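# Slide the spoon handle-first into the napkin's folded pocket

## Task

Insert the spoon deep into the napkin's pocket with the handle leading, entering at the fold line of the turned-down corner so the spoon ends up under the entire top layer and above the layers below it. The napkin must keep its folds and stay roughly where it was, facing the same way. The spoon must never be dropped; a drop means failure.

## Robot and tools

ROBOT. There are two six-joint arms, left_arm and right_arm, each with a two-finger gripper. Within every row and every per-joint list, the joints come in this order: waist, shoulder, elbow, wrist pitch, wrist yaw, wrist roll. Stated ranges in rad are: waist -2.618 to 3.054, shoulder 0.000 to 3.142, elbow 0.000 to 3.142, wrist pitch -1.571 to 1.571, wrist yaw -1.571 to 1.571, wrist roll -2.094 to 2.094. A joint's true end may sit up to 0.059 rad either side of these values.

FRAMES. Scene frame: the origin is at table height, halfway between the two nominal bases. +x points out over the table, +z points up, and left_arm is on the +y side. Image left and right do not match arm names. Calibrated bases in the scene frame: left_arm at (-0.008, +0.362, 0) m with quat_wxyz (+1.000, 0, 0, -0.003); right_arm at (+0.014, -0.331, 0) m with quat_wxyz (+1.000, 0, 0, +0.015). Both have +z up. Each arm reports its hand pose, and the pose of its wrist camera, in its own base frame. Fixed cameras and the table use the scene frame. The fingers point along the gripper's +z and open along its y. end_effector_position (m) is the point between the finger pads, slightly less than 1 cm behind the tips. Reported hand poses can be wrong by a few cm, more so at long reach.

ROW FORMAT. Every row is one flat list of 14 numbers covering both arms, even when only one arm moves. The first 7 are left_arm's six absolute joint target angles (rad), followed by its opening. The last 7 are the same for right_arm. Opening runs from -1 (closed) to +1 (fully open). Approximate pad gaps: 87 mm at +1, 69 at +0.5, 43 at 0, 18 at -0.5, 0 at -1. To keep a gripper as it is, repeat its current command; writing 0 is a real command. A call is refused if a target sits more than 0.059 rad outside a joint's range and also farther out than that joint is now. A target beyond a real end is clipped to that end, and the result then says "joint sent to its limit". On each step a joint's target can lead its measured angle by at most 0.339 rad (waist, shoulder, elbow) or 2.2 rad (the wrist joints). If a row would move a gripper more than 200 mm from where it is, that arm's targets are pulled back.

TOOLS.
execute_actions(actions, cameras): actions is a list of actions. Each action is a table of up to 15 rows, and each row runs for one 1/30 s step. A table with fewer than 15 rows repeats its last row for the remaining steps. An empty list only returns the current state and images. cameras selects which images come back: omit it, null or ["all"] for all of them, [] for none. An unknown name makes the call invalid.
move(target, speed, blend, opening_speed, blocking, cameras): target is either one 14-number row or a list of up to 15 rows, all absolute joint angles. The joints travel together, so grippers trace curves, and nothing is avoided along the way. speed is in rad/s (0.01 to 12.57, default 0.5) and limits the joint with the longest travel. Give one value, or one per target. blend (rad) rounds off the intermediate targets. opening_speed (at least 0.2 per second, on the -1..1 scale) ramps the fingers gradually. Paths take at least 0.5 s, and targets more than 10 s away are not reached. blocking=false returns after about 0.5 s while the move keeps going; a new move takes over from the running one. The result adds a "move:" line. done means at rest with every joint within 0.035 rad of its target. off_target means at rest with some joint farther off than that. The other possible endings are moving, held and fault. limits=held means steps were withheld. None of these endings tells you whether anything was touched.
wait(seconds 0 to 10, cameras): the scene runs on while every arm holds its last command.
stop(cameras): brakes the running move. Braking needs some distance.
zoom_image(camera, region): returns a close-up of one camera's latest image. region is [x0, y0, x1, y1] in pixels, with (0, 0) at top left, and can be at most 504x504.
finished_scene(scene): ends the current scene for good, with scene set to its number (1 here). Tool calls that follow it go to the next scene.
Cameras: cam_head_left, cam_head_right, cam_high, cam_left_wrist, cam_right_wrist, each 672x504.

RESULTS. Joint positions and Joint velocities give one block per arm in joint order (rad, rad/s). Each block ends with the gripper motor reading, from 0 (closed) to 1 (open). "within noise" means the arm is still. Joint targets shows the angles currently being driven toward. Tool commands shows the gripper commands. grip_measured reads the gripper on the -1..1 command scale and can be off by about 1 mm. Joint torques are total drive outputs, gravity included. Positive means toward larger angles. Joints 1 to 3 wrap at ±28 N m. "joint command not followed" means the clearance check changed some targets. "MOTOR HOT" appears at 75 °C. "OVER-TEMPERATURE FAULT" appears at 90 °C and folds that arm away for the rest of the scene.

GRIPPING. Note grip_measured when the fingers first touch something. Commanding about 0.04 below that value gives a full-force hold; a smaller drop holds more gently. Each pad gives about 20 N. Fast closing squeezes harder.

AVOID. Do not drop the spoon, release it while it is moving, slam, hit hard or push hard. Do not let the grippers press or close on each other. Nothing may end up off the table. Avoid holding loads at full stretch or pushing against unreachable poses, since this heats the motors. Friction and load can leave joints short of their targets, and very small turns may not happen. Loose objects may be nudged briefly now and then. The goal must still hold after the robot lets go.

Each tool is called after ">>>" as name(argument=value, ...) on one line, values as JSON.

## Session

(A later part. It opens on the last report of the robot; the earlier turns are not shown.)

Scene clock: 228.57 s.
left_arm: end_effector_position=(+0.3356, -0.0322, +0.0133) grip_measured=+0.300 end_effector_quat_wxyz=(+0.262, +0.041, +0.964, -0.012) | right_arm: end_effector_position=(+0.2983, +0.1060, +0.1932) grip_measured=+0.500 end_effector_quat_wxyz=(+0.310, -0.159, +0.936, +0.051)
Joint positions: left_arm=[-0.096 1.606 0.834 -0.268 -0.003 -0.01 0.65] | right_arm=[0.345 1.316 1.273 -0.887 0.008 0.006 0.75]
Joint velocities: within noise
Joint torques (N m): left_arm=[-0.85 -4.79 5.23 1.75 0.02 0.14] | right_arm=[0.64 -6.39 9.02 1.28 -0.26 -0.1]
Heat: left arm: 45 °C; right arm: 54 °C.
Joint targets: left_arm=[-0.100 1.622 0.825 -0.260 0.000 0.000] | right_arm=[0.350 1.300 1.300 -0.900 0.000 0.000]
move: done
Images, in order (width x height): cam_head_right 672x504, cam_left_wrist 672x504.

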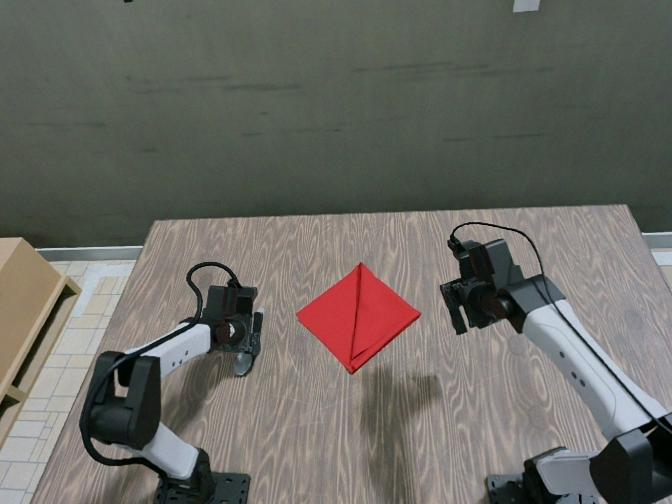

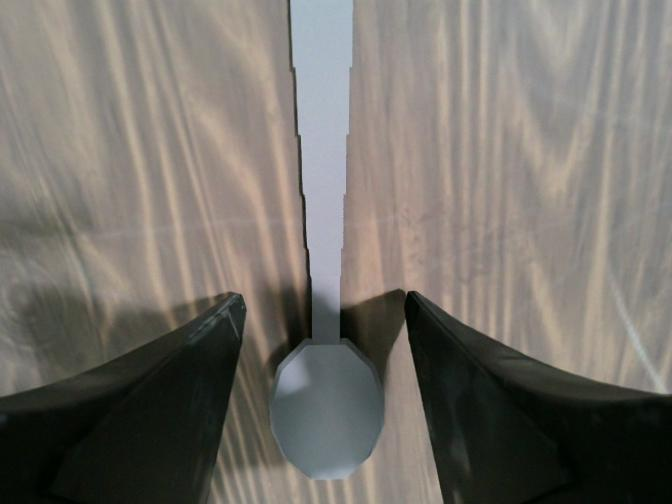

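>>> move(target=[-0.1,1.628,0.825,-0.255,0,0,-0.85, 0.35,1.3,1.3,-0.9,0,0,0.5], opening_speed=0.7, speed=0.2, cameras=["cam_left_wrist","cam_head_right"])

>>> zoom_image(camera="cam_left_wrist", region=[230, 230, 430, 430])

Scene clock: 232.57 s.
left_arm: end_effector_position=(+0.3378, -0.0324, +0.0129) grip_measured=-0.719 end_effector_quat_wxyz=(+0.265, +0.041, +0.963, -0.012) | right_arm: end_effector_position=(+0.2983, +0.1060, +0.1932) grip_measured=+0.500 end_effector_quat_wxyz=(+0.310, -0.159, +0.936, +0.051)
Joint positions: left_arm=[-0.096 1.61 0.834 -0.257 -0.003 -0.01 0.14] | right_arm=[0.345 1.316 1.273 -0.887 0.008 0.006 0.75]
Joint velocities: within noise
Joint torques (N m): left_arm=[-0.84 -4.67 5.24 1.69 0.02 0.13] | right_arm=[0.7 -6.39 8.7 1.29 -0.31 -0.06]
Heat: left arm: 44 °C; right arm: 54 °C.
Joint targets: left_arm=[-0.100 1.628 0.825 -0.255 0.000 0.000] | right_arm=[0.350 1.300 1.300 -0.900 0.000 0.000]
move: done
Images, in order (width x height): cam_head_right 672x504, cam_left_wrist 672x504.

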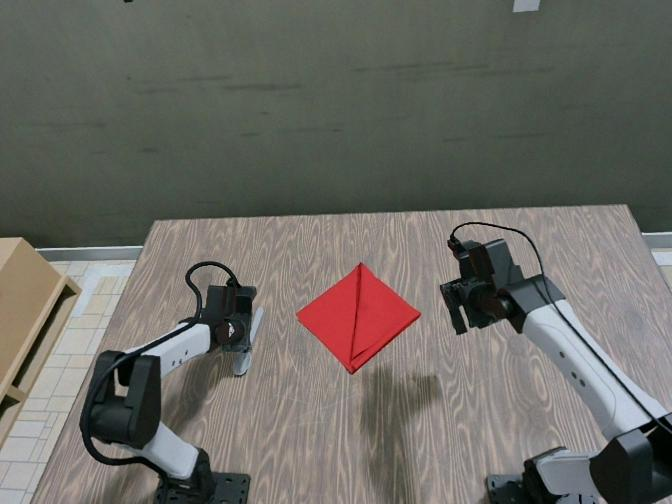

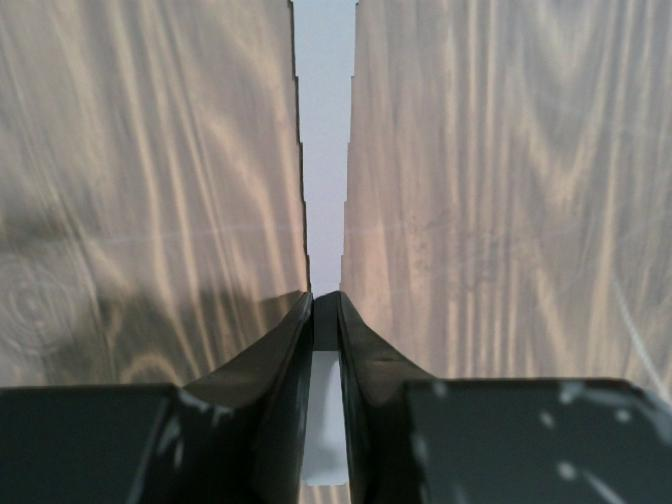

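Scaled by 2.520 from the camera's 672x504 image, which has a finer 960x720 frame.

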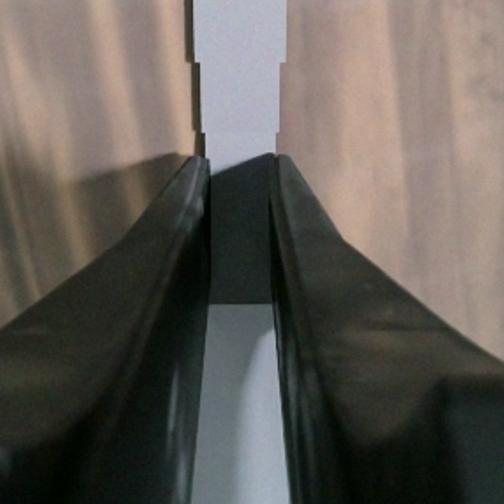

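>>> move(target=[[-0.1,1.471,1.03,-0.605,0,0,-0.85, 0.35,1.3,1.3,-0.9,0,0,0.5],[-0.7,1.471,1.03,-0.605,0,0,-0.85, 0.35,1.3,1.3,-0.9,0,0,0.5]], speed=0.4)

Scene clock: 240.83 s.
left_arm: end_effector_position=(+0.2477, -0.2081, +0.0750) grip_measured=-0.719 end_effector_quat_wxyz=(+0.225, +0.328, +0.914, -0.083) | right_arm: end_effector_position=(+0.2983, +0.1060, +0.1932) grip_measured=+0.500 end_effector_quat_wxyz=(+0.310, -0.159, +0.936, +0.051)
Joint positions: left_arm=[-0.698 1.493 1.007 -0.601 -0.001 -0.009 0.14] | right_arm=[0.345 1.316 1.273 -0.887 0.008 0.006 0.75]
Joint velocities: within noise
Joint torques (N m): left_arm=[-0.68 -7.28 8.4 1.51 -0.01 0.13] | right_arm=[0.65 -6.22 8.92 1.24 -0.3 -0.1]
Heat: left arm: 44 °C; right arm: 54 °C.
Joint targets: left_arm=[-0.700 1.471 1.030 -0.605 0.000 0.000] | right_arm=[0.350 1.300 1.300 -0.900 0.000 0.000]
move: done

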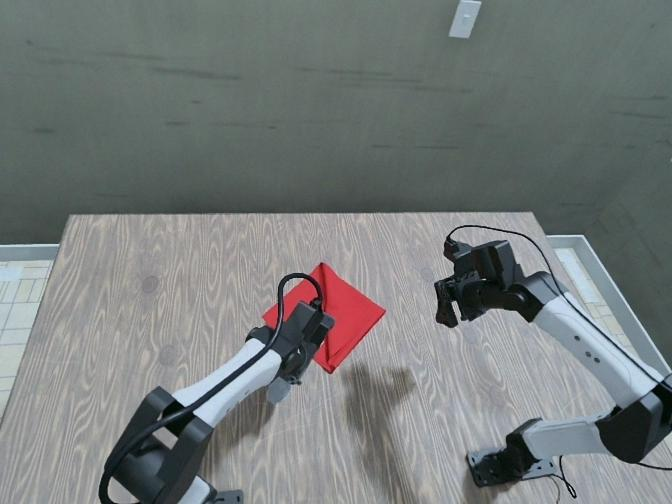

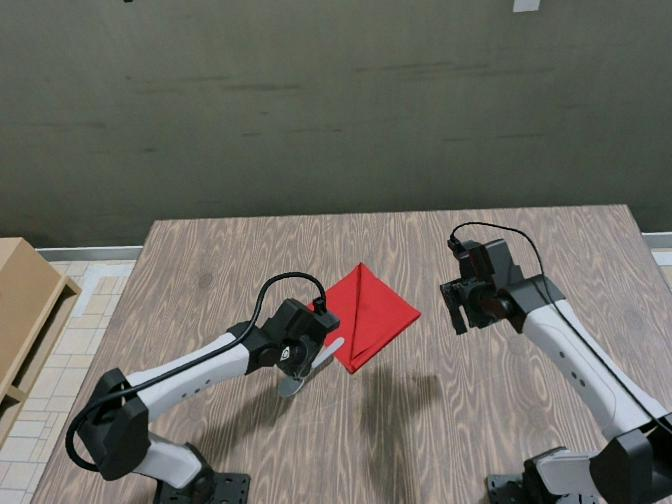

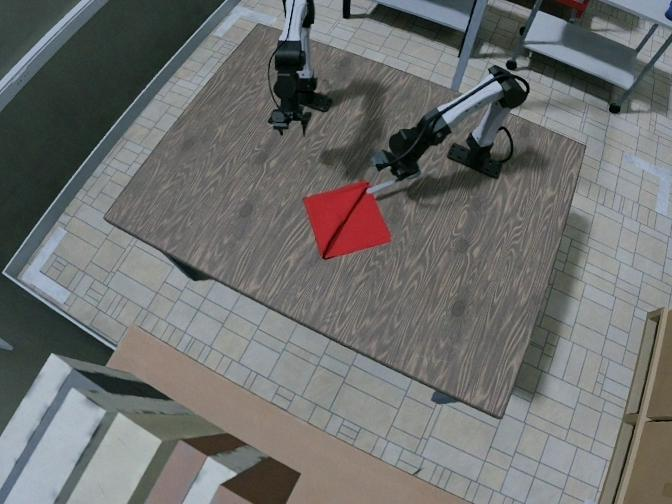

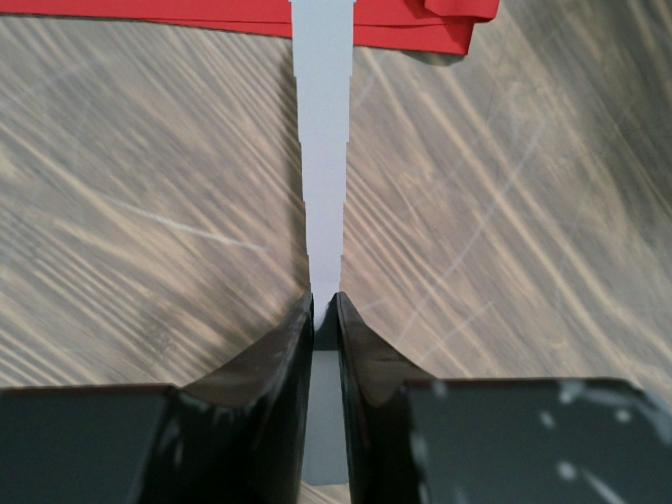

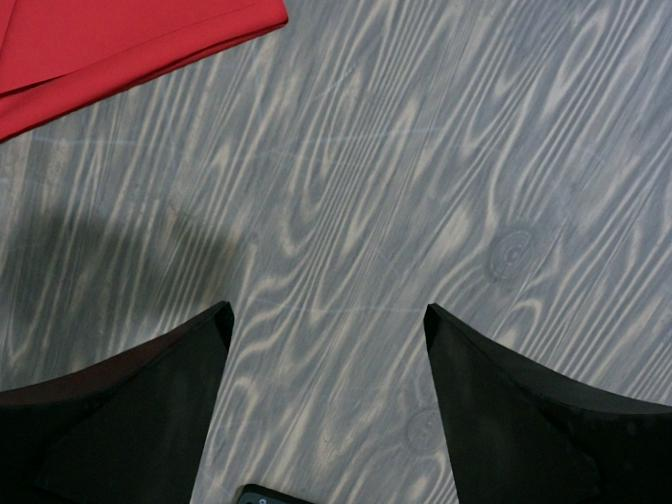

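>>> zoom_image(camera="cam_head_right", region=[320, 255, 400, 315])

>>> zoom_image(camera="cam_high", region=[300, 170, 400, 270])

>>> zoom_image(camera="cam_left_wrist", region=[370, 0, 520, 80])

Scaled by 6.300 from the camera's 672x504 image, which has a finer 960x720 frame.

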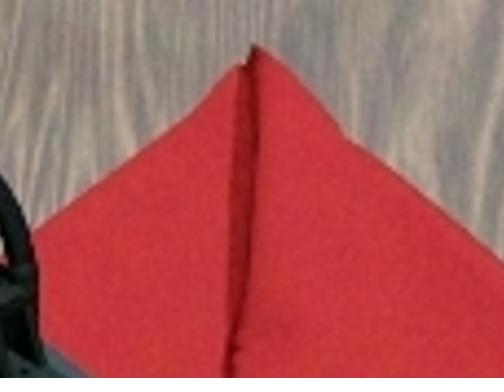

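Scaled by 5.040 from the camera's 672x504 image, which has a finer 960x720 frame.

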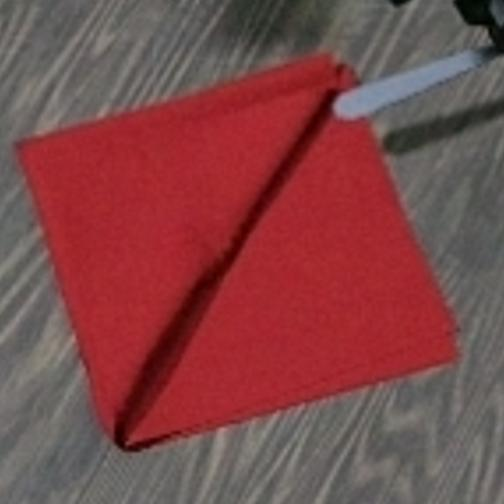

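Scaled by 3.360 from the camera's 672x504 image, which has a finer 960x720 frame.

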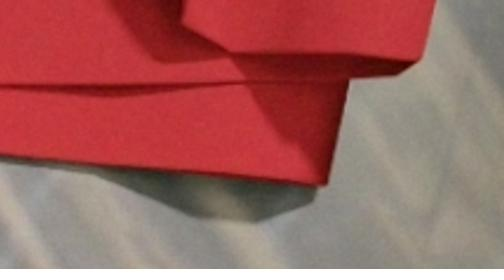

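>>> move(target=[-0.724,1.605,0.962,-0.48,0,0,-0.85, 0.35,1.3,1.3,-0.9,0,0,0.5], speed=0.25)

>>> zoom_image(camera="cam_left_wrist", region=[170, 0, 520, 220])

>>> zoom_image(camera="cam_high", region=[300, 150, 440, 270])

Scene clock: 264.60 s.
left_arm: end_effector_position=(+0.2480, -0.2166, +0.0376) grip_measured=-0.719 end_effector_quat_wxyz=(+0.206, +0.338, +0.915, -0.078) | right_arm: end_effector_position=(+0.2983, +0.1060, +0.1932) grip_measured=+0.500 end_effector_quat_wxyz=(+0.310, -0.159, +0.936, +0.051)
Joint positions: left_arm=[-0.717 1.597 0.964 -0.495 -0.001 -0.009 0.14] | right_arm=[0.345 1.316 1.273 -0.887 0.008 0.006 0.75]
Joint velocities: within noise
Joint torques (N m): left_arm=[-1.14 -5.55 6.05 1.68 -0.01 0.14] | right_arm=[0.84 -6.39 9.18 1.26 -0.2 -0.06]
Heat: left arm: 47 °C; right arm: 54 °C.
Joint targets: left_arm=[-0.724 1.605 0.962 -0.480 0.000 0.000] | right_arm=[0.350 1.300 1.300 -0.900 0.000 0.000]
move: done

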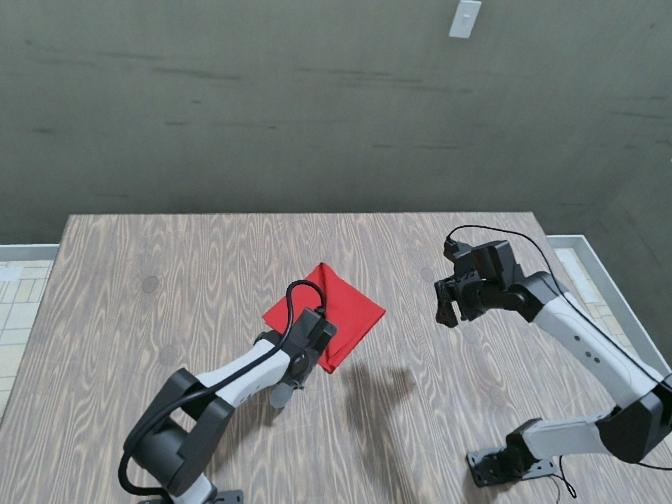

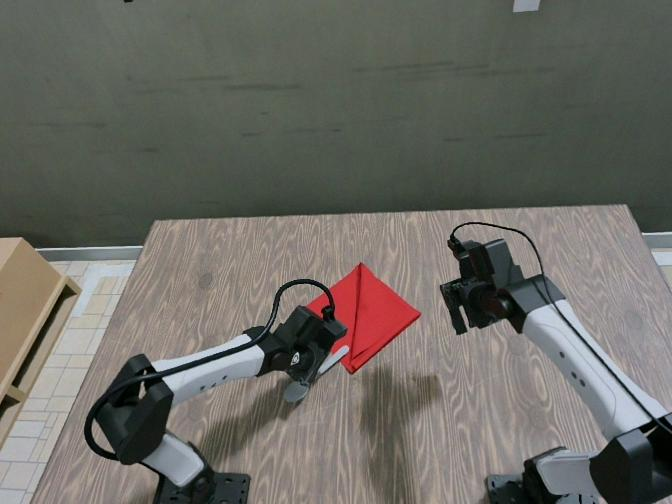

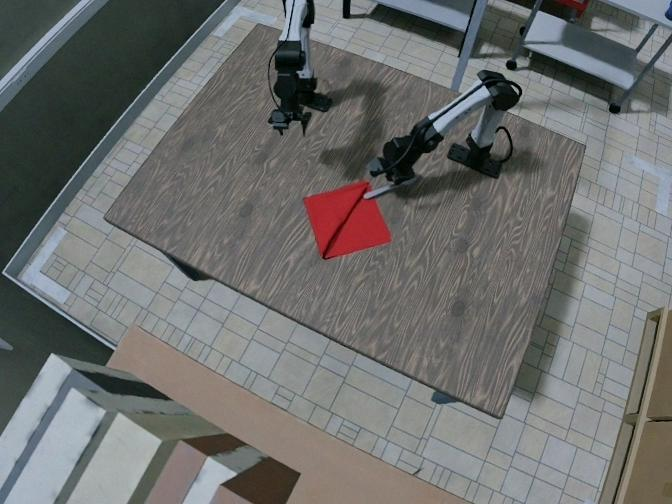

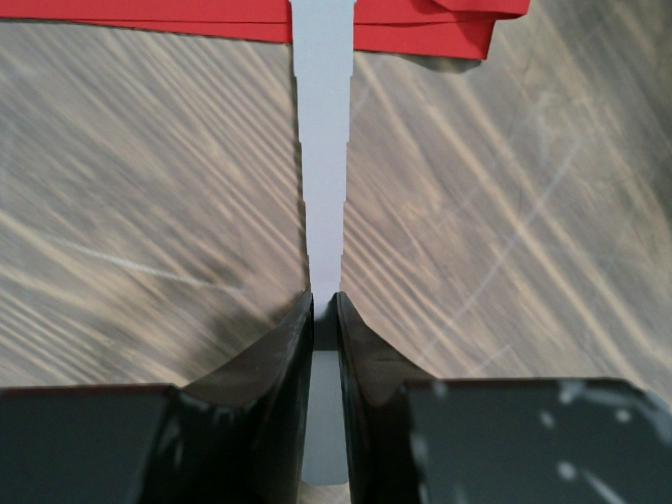

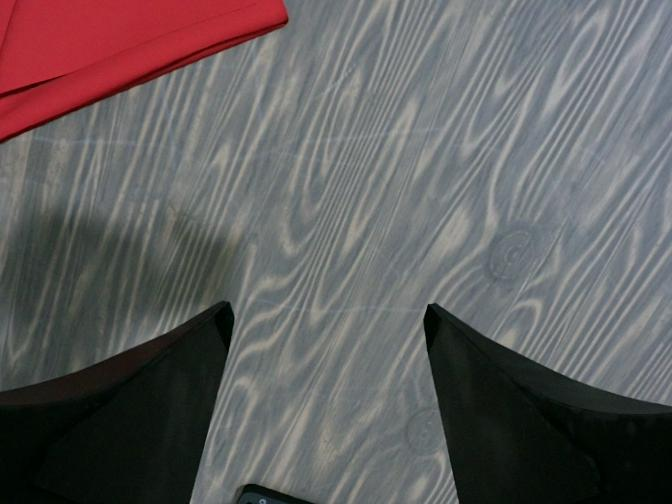

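Scaled by 1.440 from the camera's 672x504 image, which has a finer 960x720 frame.

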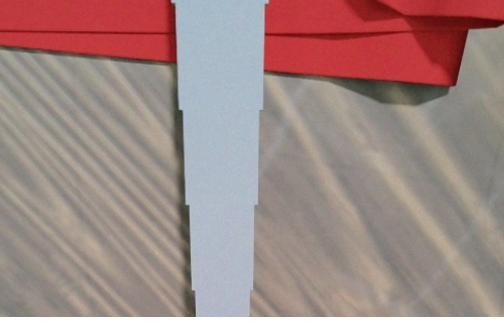

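Scaled by 3.600 from the camera's 672x504 image, which has a finer 960x720 frame.

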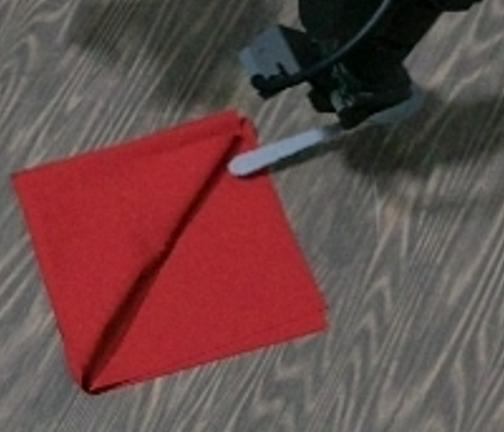

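>>> move(target=[[-0.667,1.6,0.97,-0.49,0,0,-0.85, 0.35,1.3,1.3,-0.9,0,0,0.5],[-0.667,1.768,1.135,-0.487,0,0,-0.85, 0.35,1.3,1.3,-0.9,0,0,0.5]], speed=0.2)

>>> zoom_image(camera="cam_left_wrist", region=[170, 0, 520, 220])

>>> zoom_image(camera="cam_high", region=[300, 150, 440, 270])

>>> zoom_image(camera="cam_head_right", region=[280, 250, 430, 400])

Scene clock: 272.27 s.
left_arm: end_effector_position=(+0.2871, -0.2278, +0.0297) grip_measured=-0.719 end_effector_quat_wxyz=(+0.202, +0.317, +0.924, -0.071) | right_arm: end_effector_position=(+0.2983, +0.1060, +0.1932) grip_measured=+0.500 end_effector_quat_wxyz=(+0.310, -0.159, +0.936, +0.051)
Joint positions: left_arm=[-0.67 1.754 1.109 -0.494 -0.001 -0.009 0.14] | right_arm=[0.345 1.316 1.273 -0.887 0.008 0.006 0.75]
Joint velocities: within noise
Joint torques (N m): left_arm=[-0.14 -6.3 8.35 1.56 0 0.13] | right_arm=[0.84 -6.3 8.9 1.28 -0.26 -0.04]
Heat: left arm: 46 °C; right arm: 54 °C.
Joint targets: left_arm=[-0.667 1.768 1.135 -0.487 0.000 0.000] | right_arm=[0.350 1.300 1.300 -0.900 0.000 0.000]
move: done

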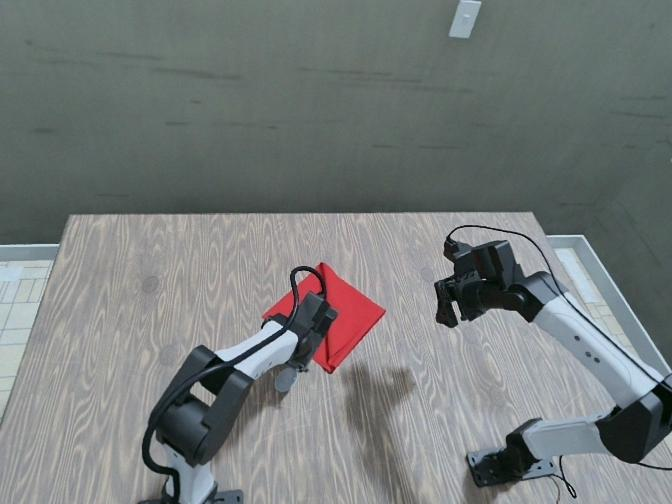

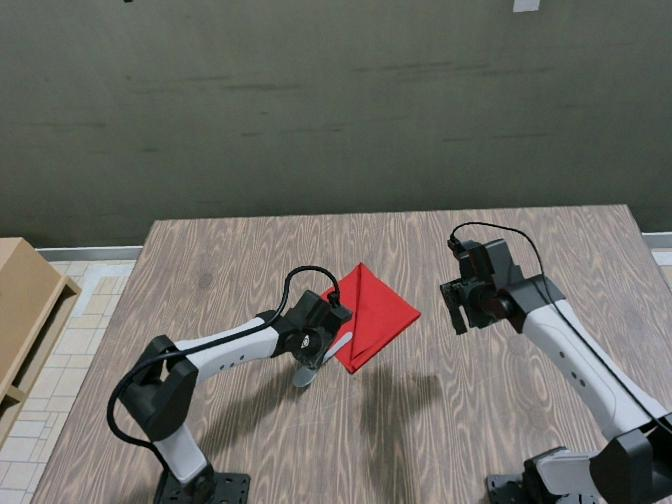

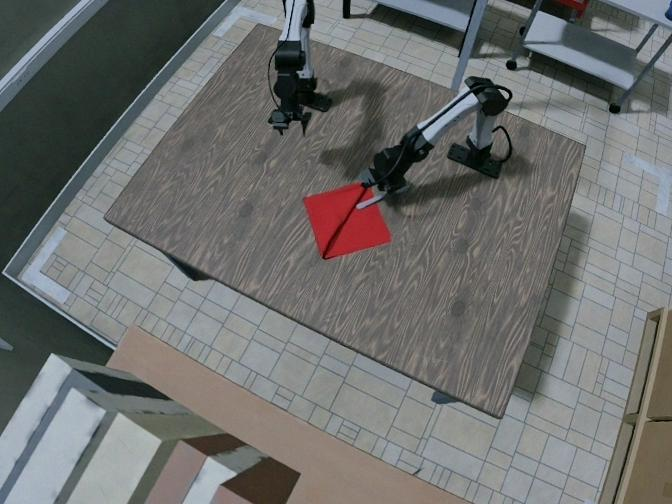

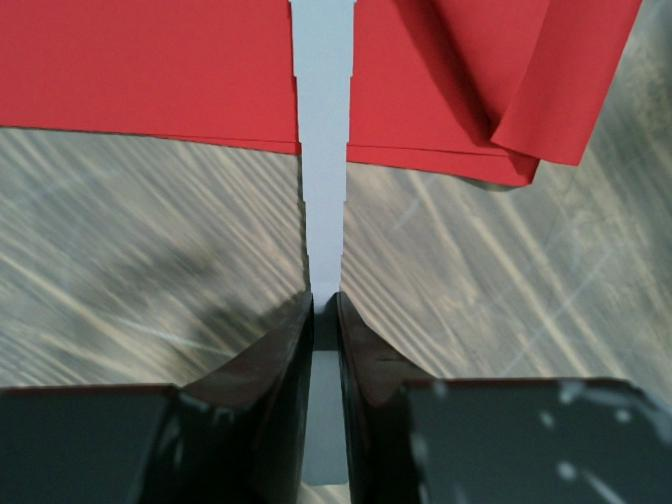

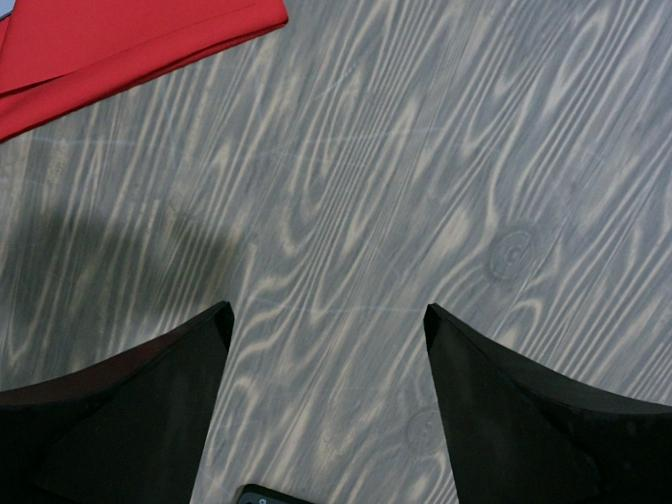

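Scaled by 1.440 from the camera's 672x504 image, which has a finer 960x720 frame.

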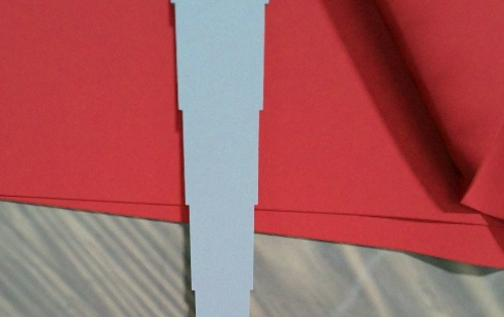

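Scaled by 3.600 from the camera's 672x504 image, which has a finer 960x720 frame.

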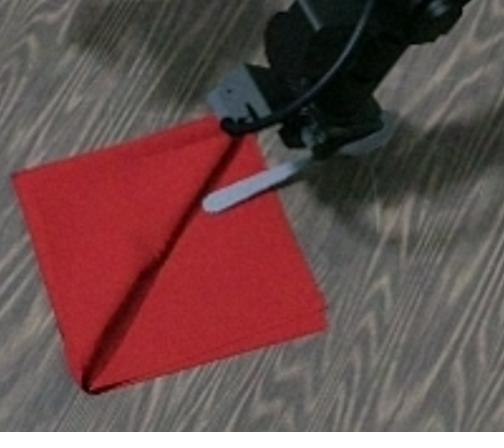

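Scaled by 3.360 from the camera's 672x504 image, which has a finer 960x720 frame.

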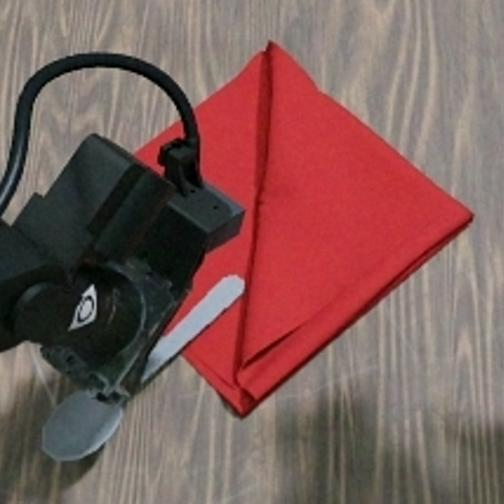

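>>> move(target=[-0.667,1.860,1.245,-0.5,0,0,-0.85, 0.35,1.3,1.3,-0.9,0,0,0.5], speed=0.12)

>>> zoom_image(camera="cam_left_wrist", region=[170, 0, 520, 220])

>>> zoom_image(camera="cam_high", region=[300, 150, 440, 270])

>>> zoom_image(camera="cam_head_right", region=[280, 250, 430, 400])

Scene clock: 281.97 s.
left_arm: end_effector_position=(+0.3103, -0.2462, +0.0300) grip_measured=-0.719 end_effector_quat_wxyz=(+0.211, +0.316, +0.922, -0.074) | right_arm: end_effector_position=(+0.2983, +0.1060, +0.1932) grip_measured=+0.500 end_effector_quat_wxyz=(+0.310, -0.159, +0.936, +0.051)
Joint positions: left_arm=[-0.67 1.844 1.219 -0.495 -0.001 -0.009 0.14] | right_arm=[0.345 1.316 1.273 -0.887 0.008 0.006 0.75]
Joint velocities: within noise
Joint torques (N m): left_arm=[-0.1 -6.91 8.42 1.43 -0.01 0.13] | right_arm=[0.81 -6.45 9.09 1.24 -0.28 -0.11]
Heat: left arm: 47 °C; right arm: 54 °C.
Joint targets: left_arm=[-0.667 1.860 1.245 -0.500 0.000 0.000] | right_arm=[0.350 1.300 1.300 -0.900 0.000 0.000]
move: done

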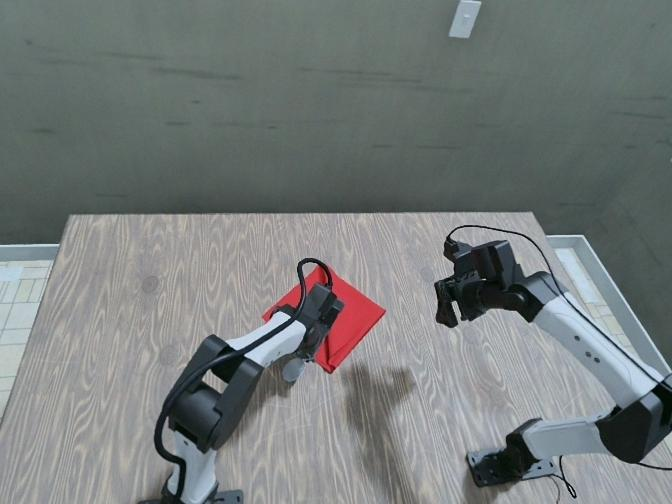

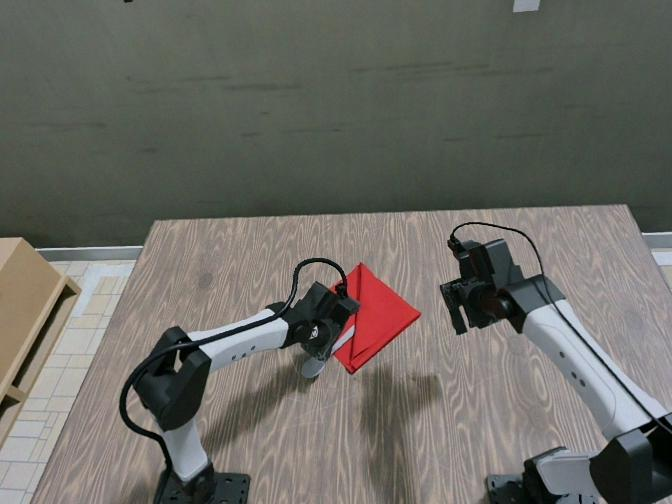

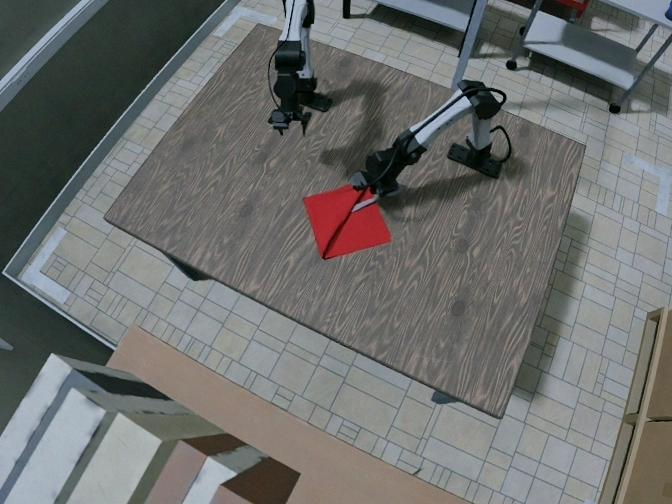

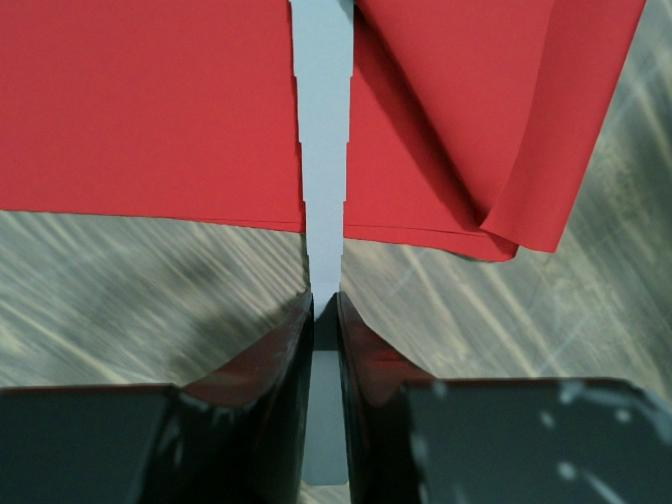

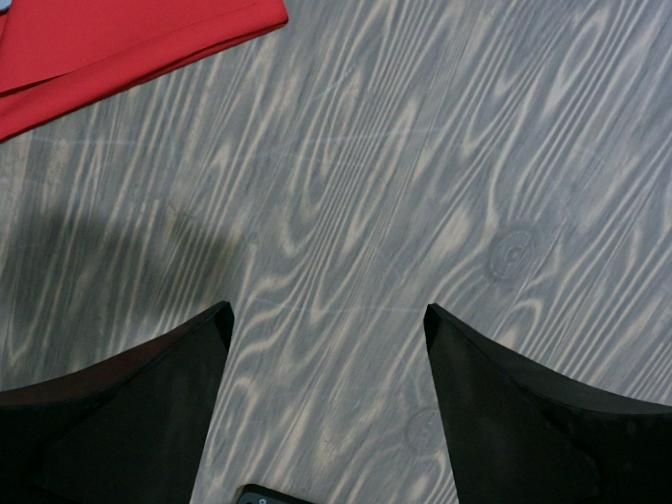

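Scaled by 1.440 from the camera's 672x504 image, which has a finer 960x720 frame.

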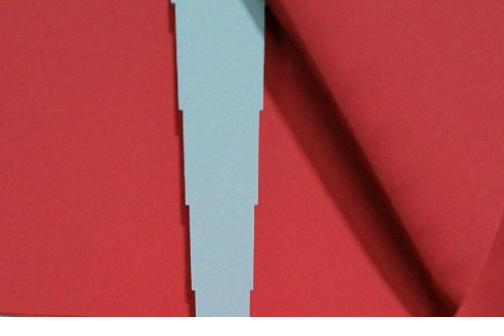

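Scaled by 3.600 from the camera's 672x504 image, which has a finer 960x720 frame.

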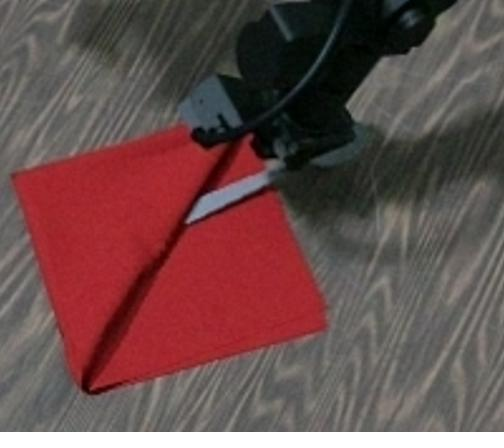

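Scaled by 3.360 from the camera's 672x504 image, which has a finer 960x720 frame.

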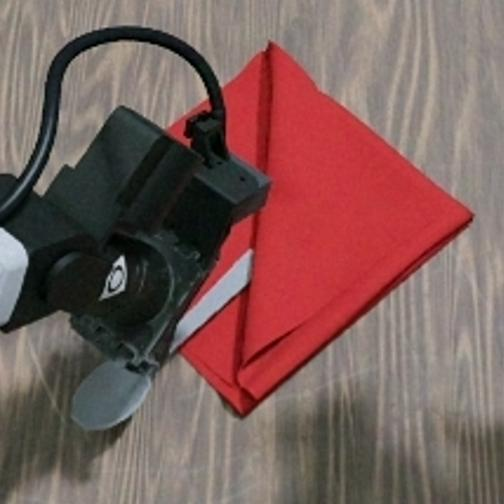

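>>> move(target=[-0.667,2.015,1.457,-0.545,0,0,-0.85, 0.35,1.3,1.3,-0.9,0,0,0.5], speed=0.12)

>>> zoom_image(camera="cam_left_wrist", region=[170, 0, 520, 220])

>>> zoom_image(camera="cam_high", region=[300, 150, 440, 270])

>>> zoom_image(camera="cam_head_right", region=[280, 250, 430, 400])

Scene clock: 288.23 s.
left_arm: end_effector_position=(+0.3465, -0.2749, +0.0308) grip_measured=-0.719 end_effector_quat_wxyz=(+0.216, +0.316, +0.921, -0.076) | right_arm: end_effector_position=(+0.2983, +0.1060, +0.1932) grip_measured=+0.500 end_effector_quat_wxyz=(+0.310, -0.159, +0.936, +0.051)
Joint positions: left_arm=[-0.67 1.998 1.43 -0.54 -0.001 -0.009 0.14] | right_arm=[0.345 1.316 1.273 -0.887 0.008 0.006 0.75]
Joint velocities: within noise
Joint torques (N m): left_arm=[-0.13 -8.08 8.55 1.45 0 0.13] | right_arm=[0.43 -6.35 9.07 1.31 -0.25 -0.04]
Heat: left arm: 48 °C; right arm: 54 °C.
Joint targets: left_arm=[-0.667 2.015 1.457 -0.545 0.000 0.000] | right_arm=[0.350 1.300 1.300 -0.900 0.000 0.000]
move: done

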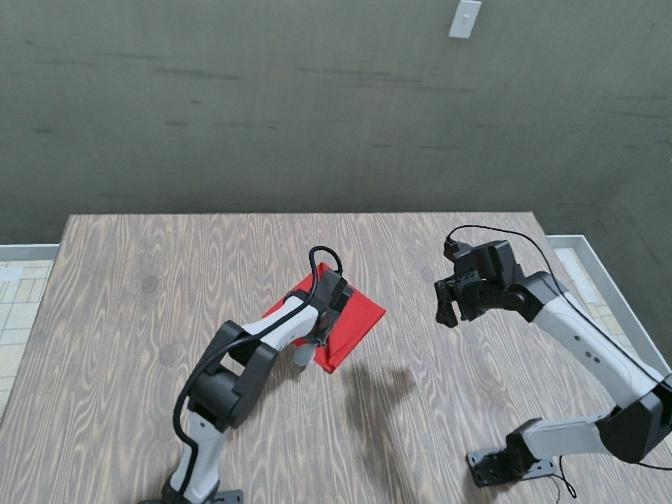

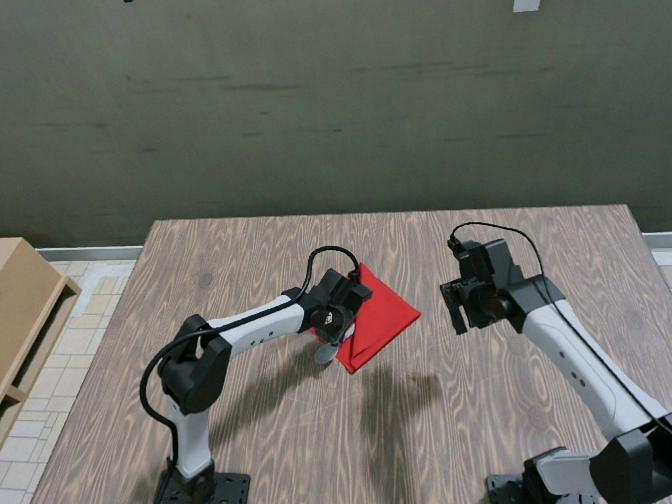

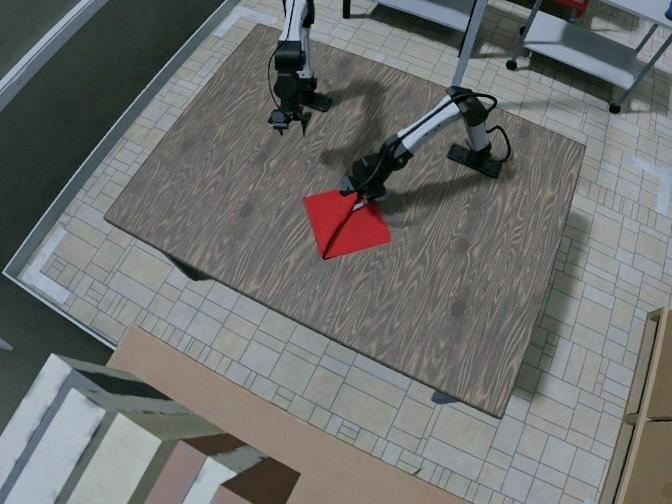

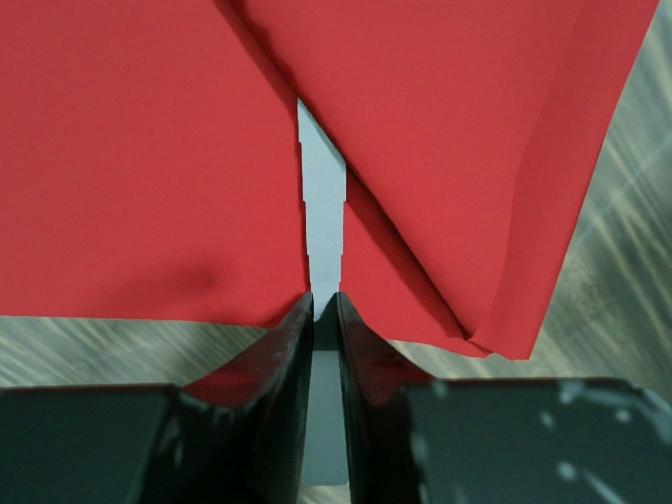

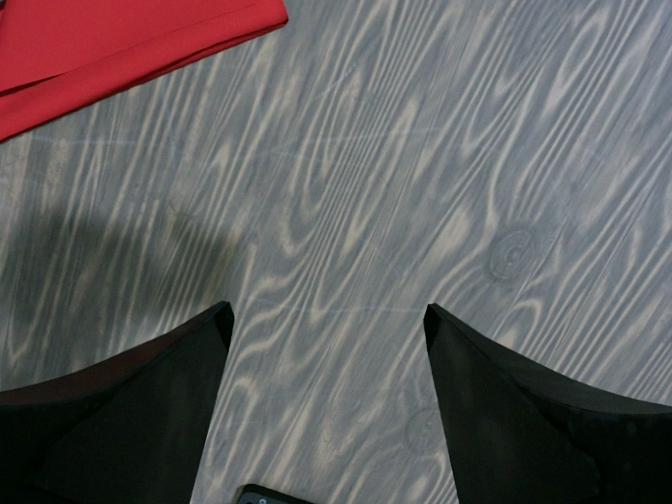

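Scaled by 1.440 from the camera's 672x504 image, which has a finer 960x720 frame.

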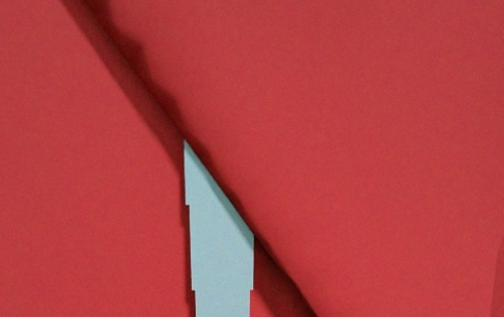

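Scaled by 3.600 from the camera's 672x504 image, which has a finer 960x720 frame.

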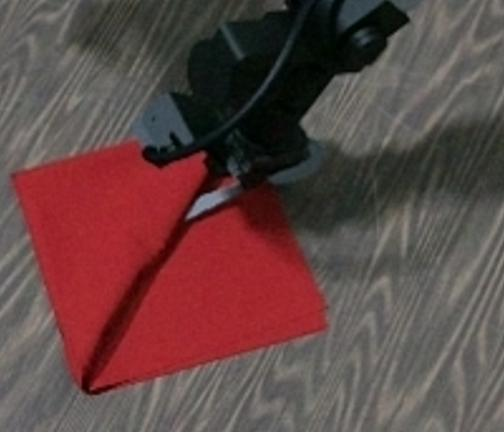

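Scaled by 3.360 from the camera's 672x504 image, which has a finer 960x720 frame.

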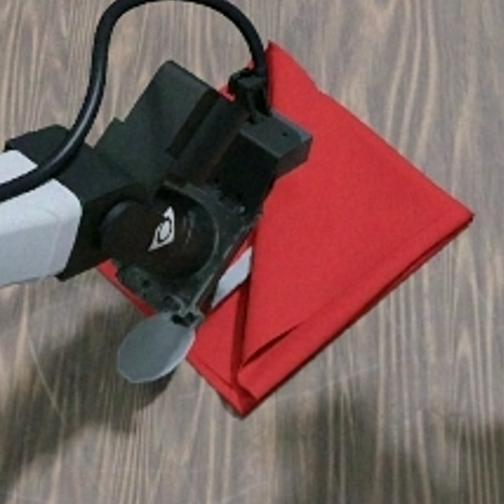

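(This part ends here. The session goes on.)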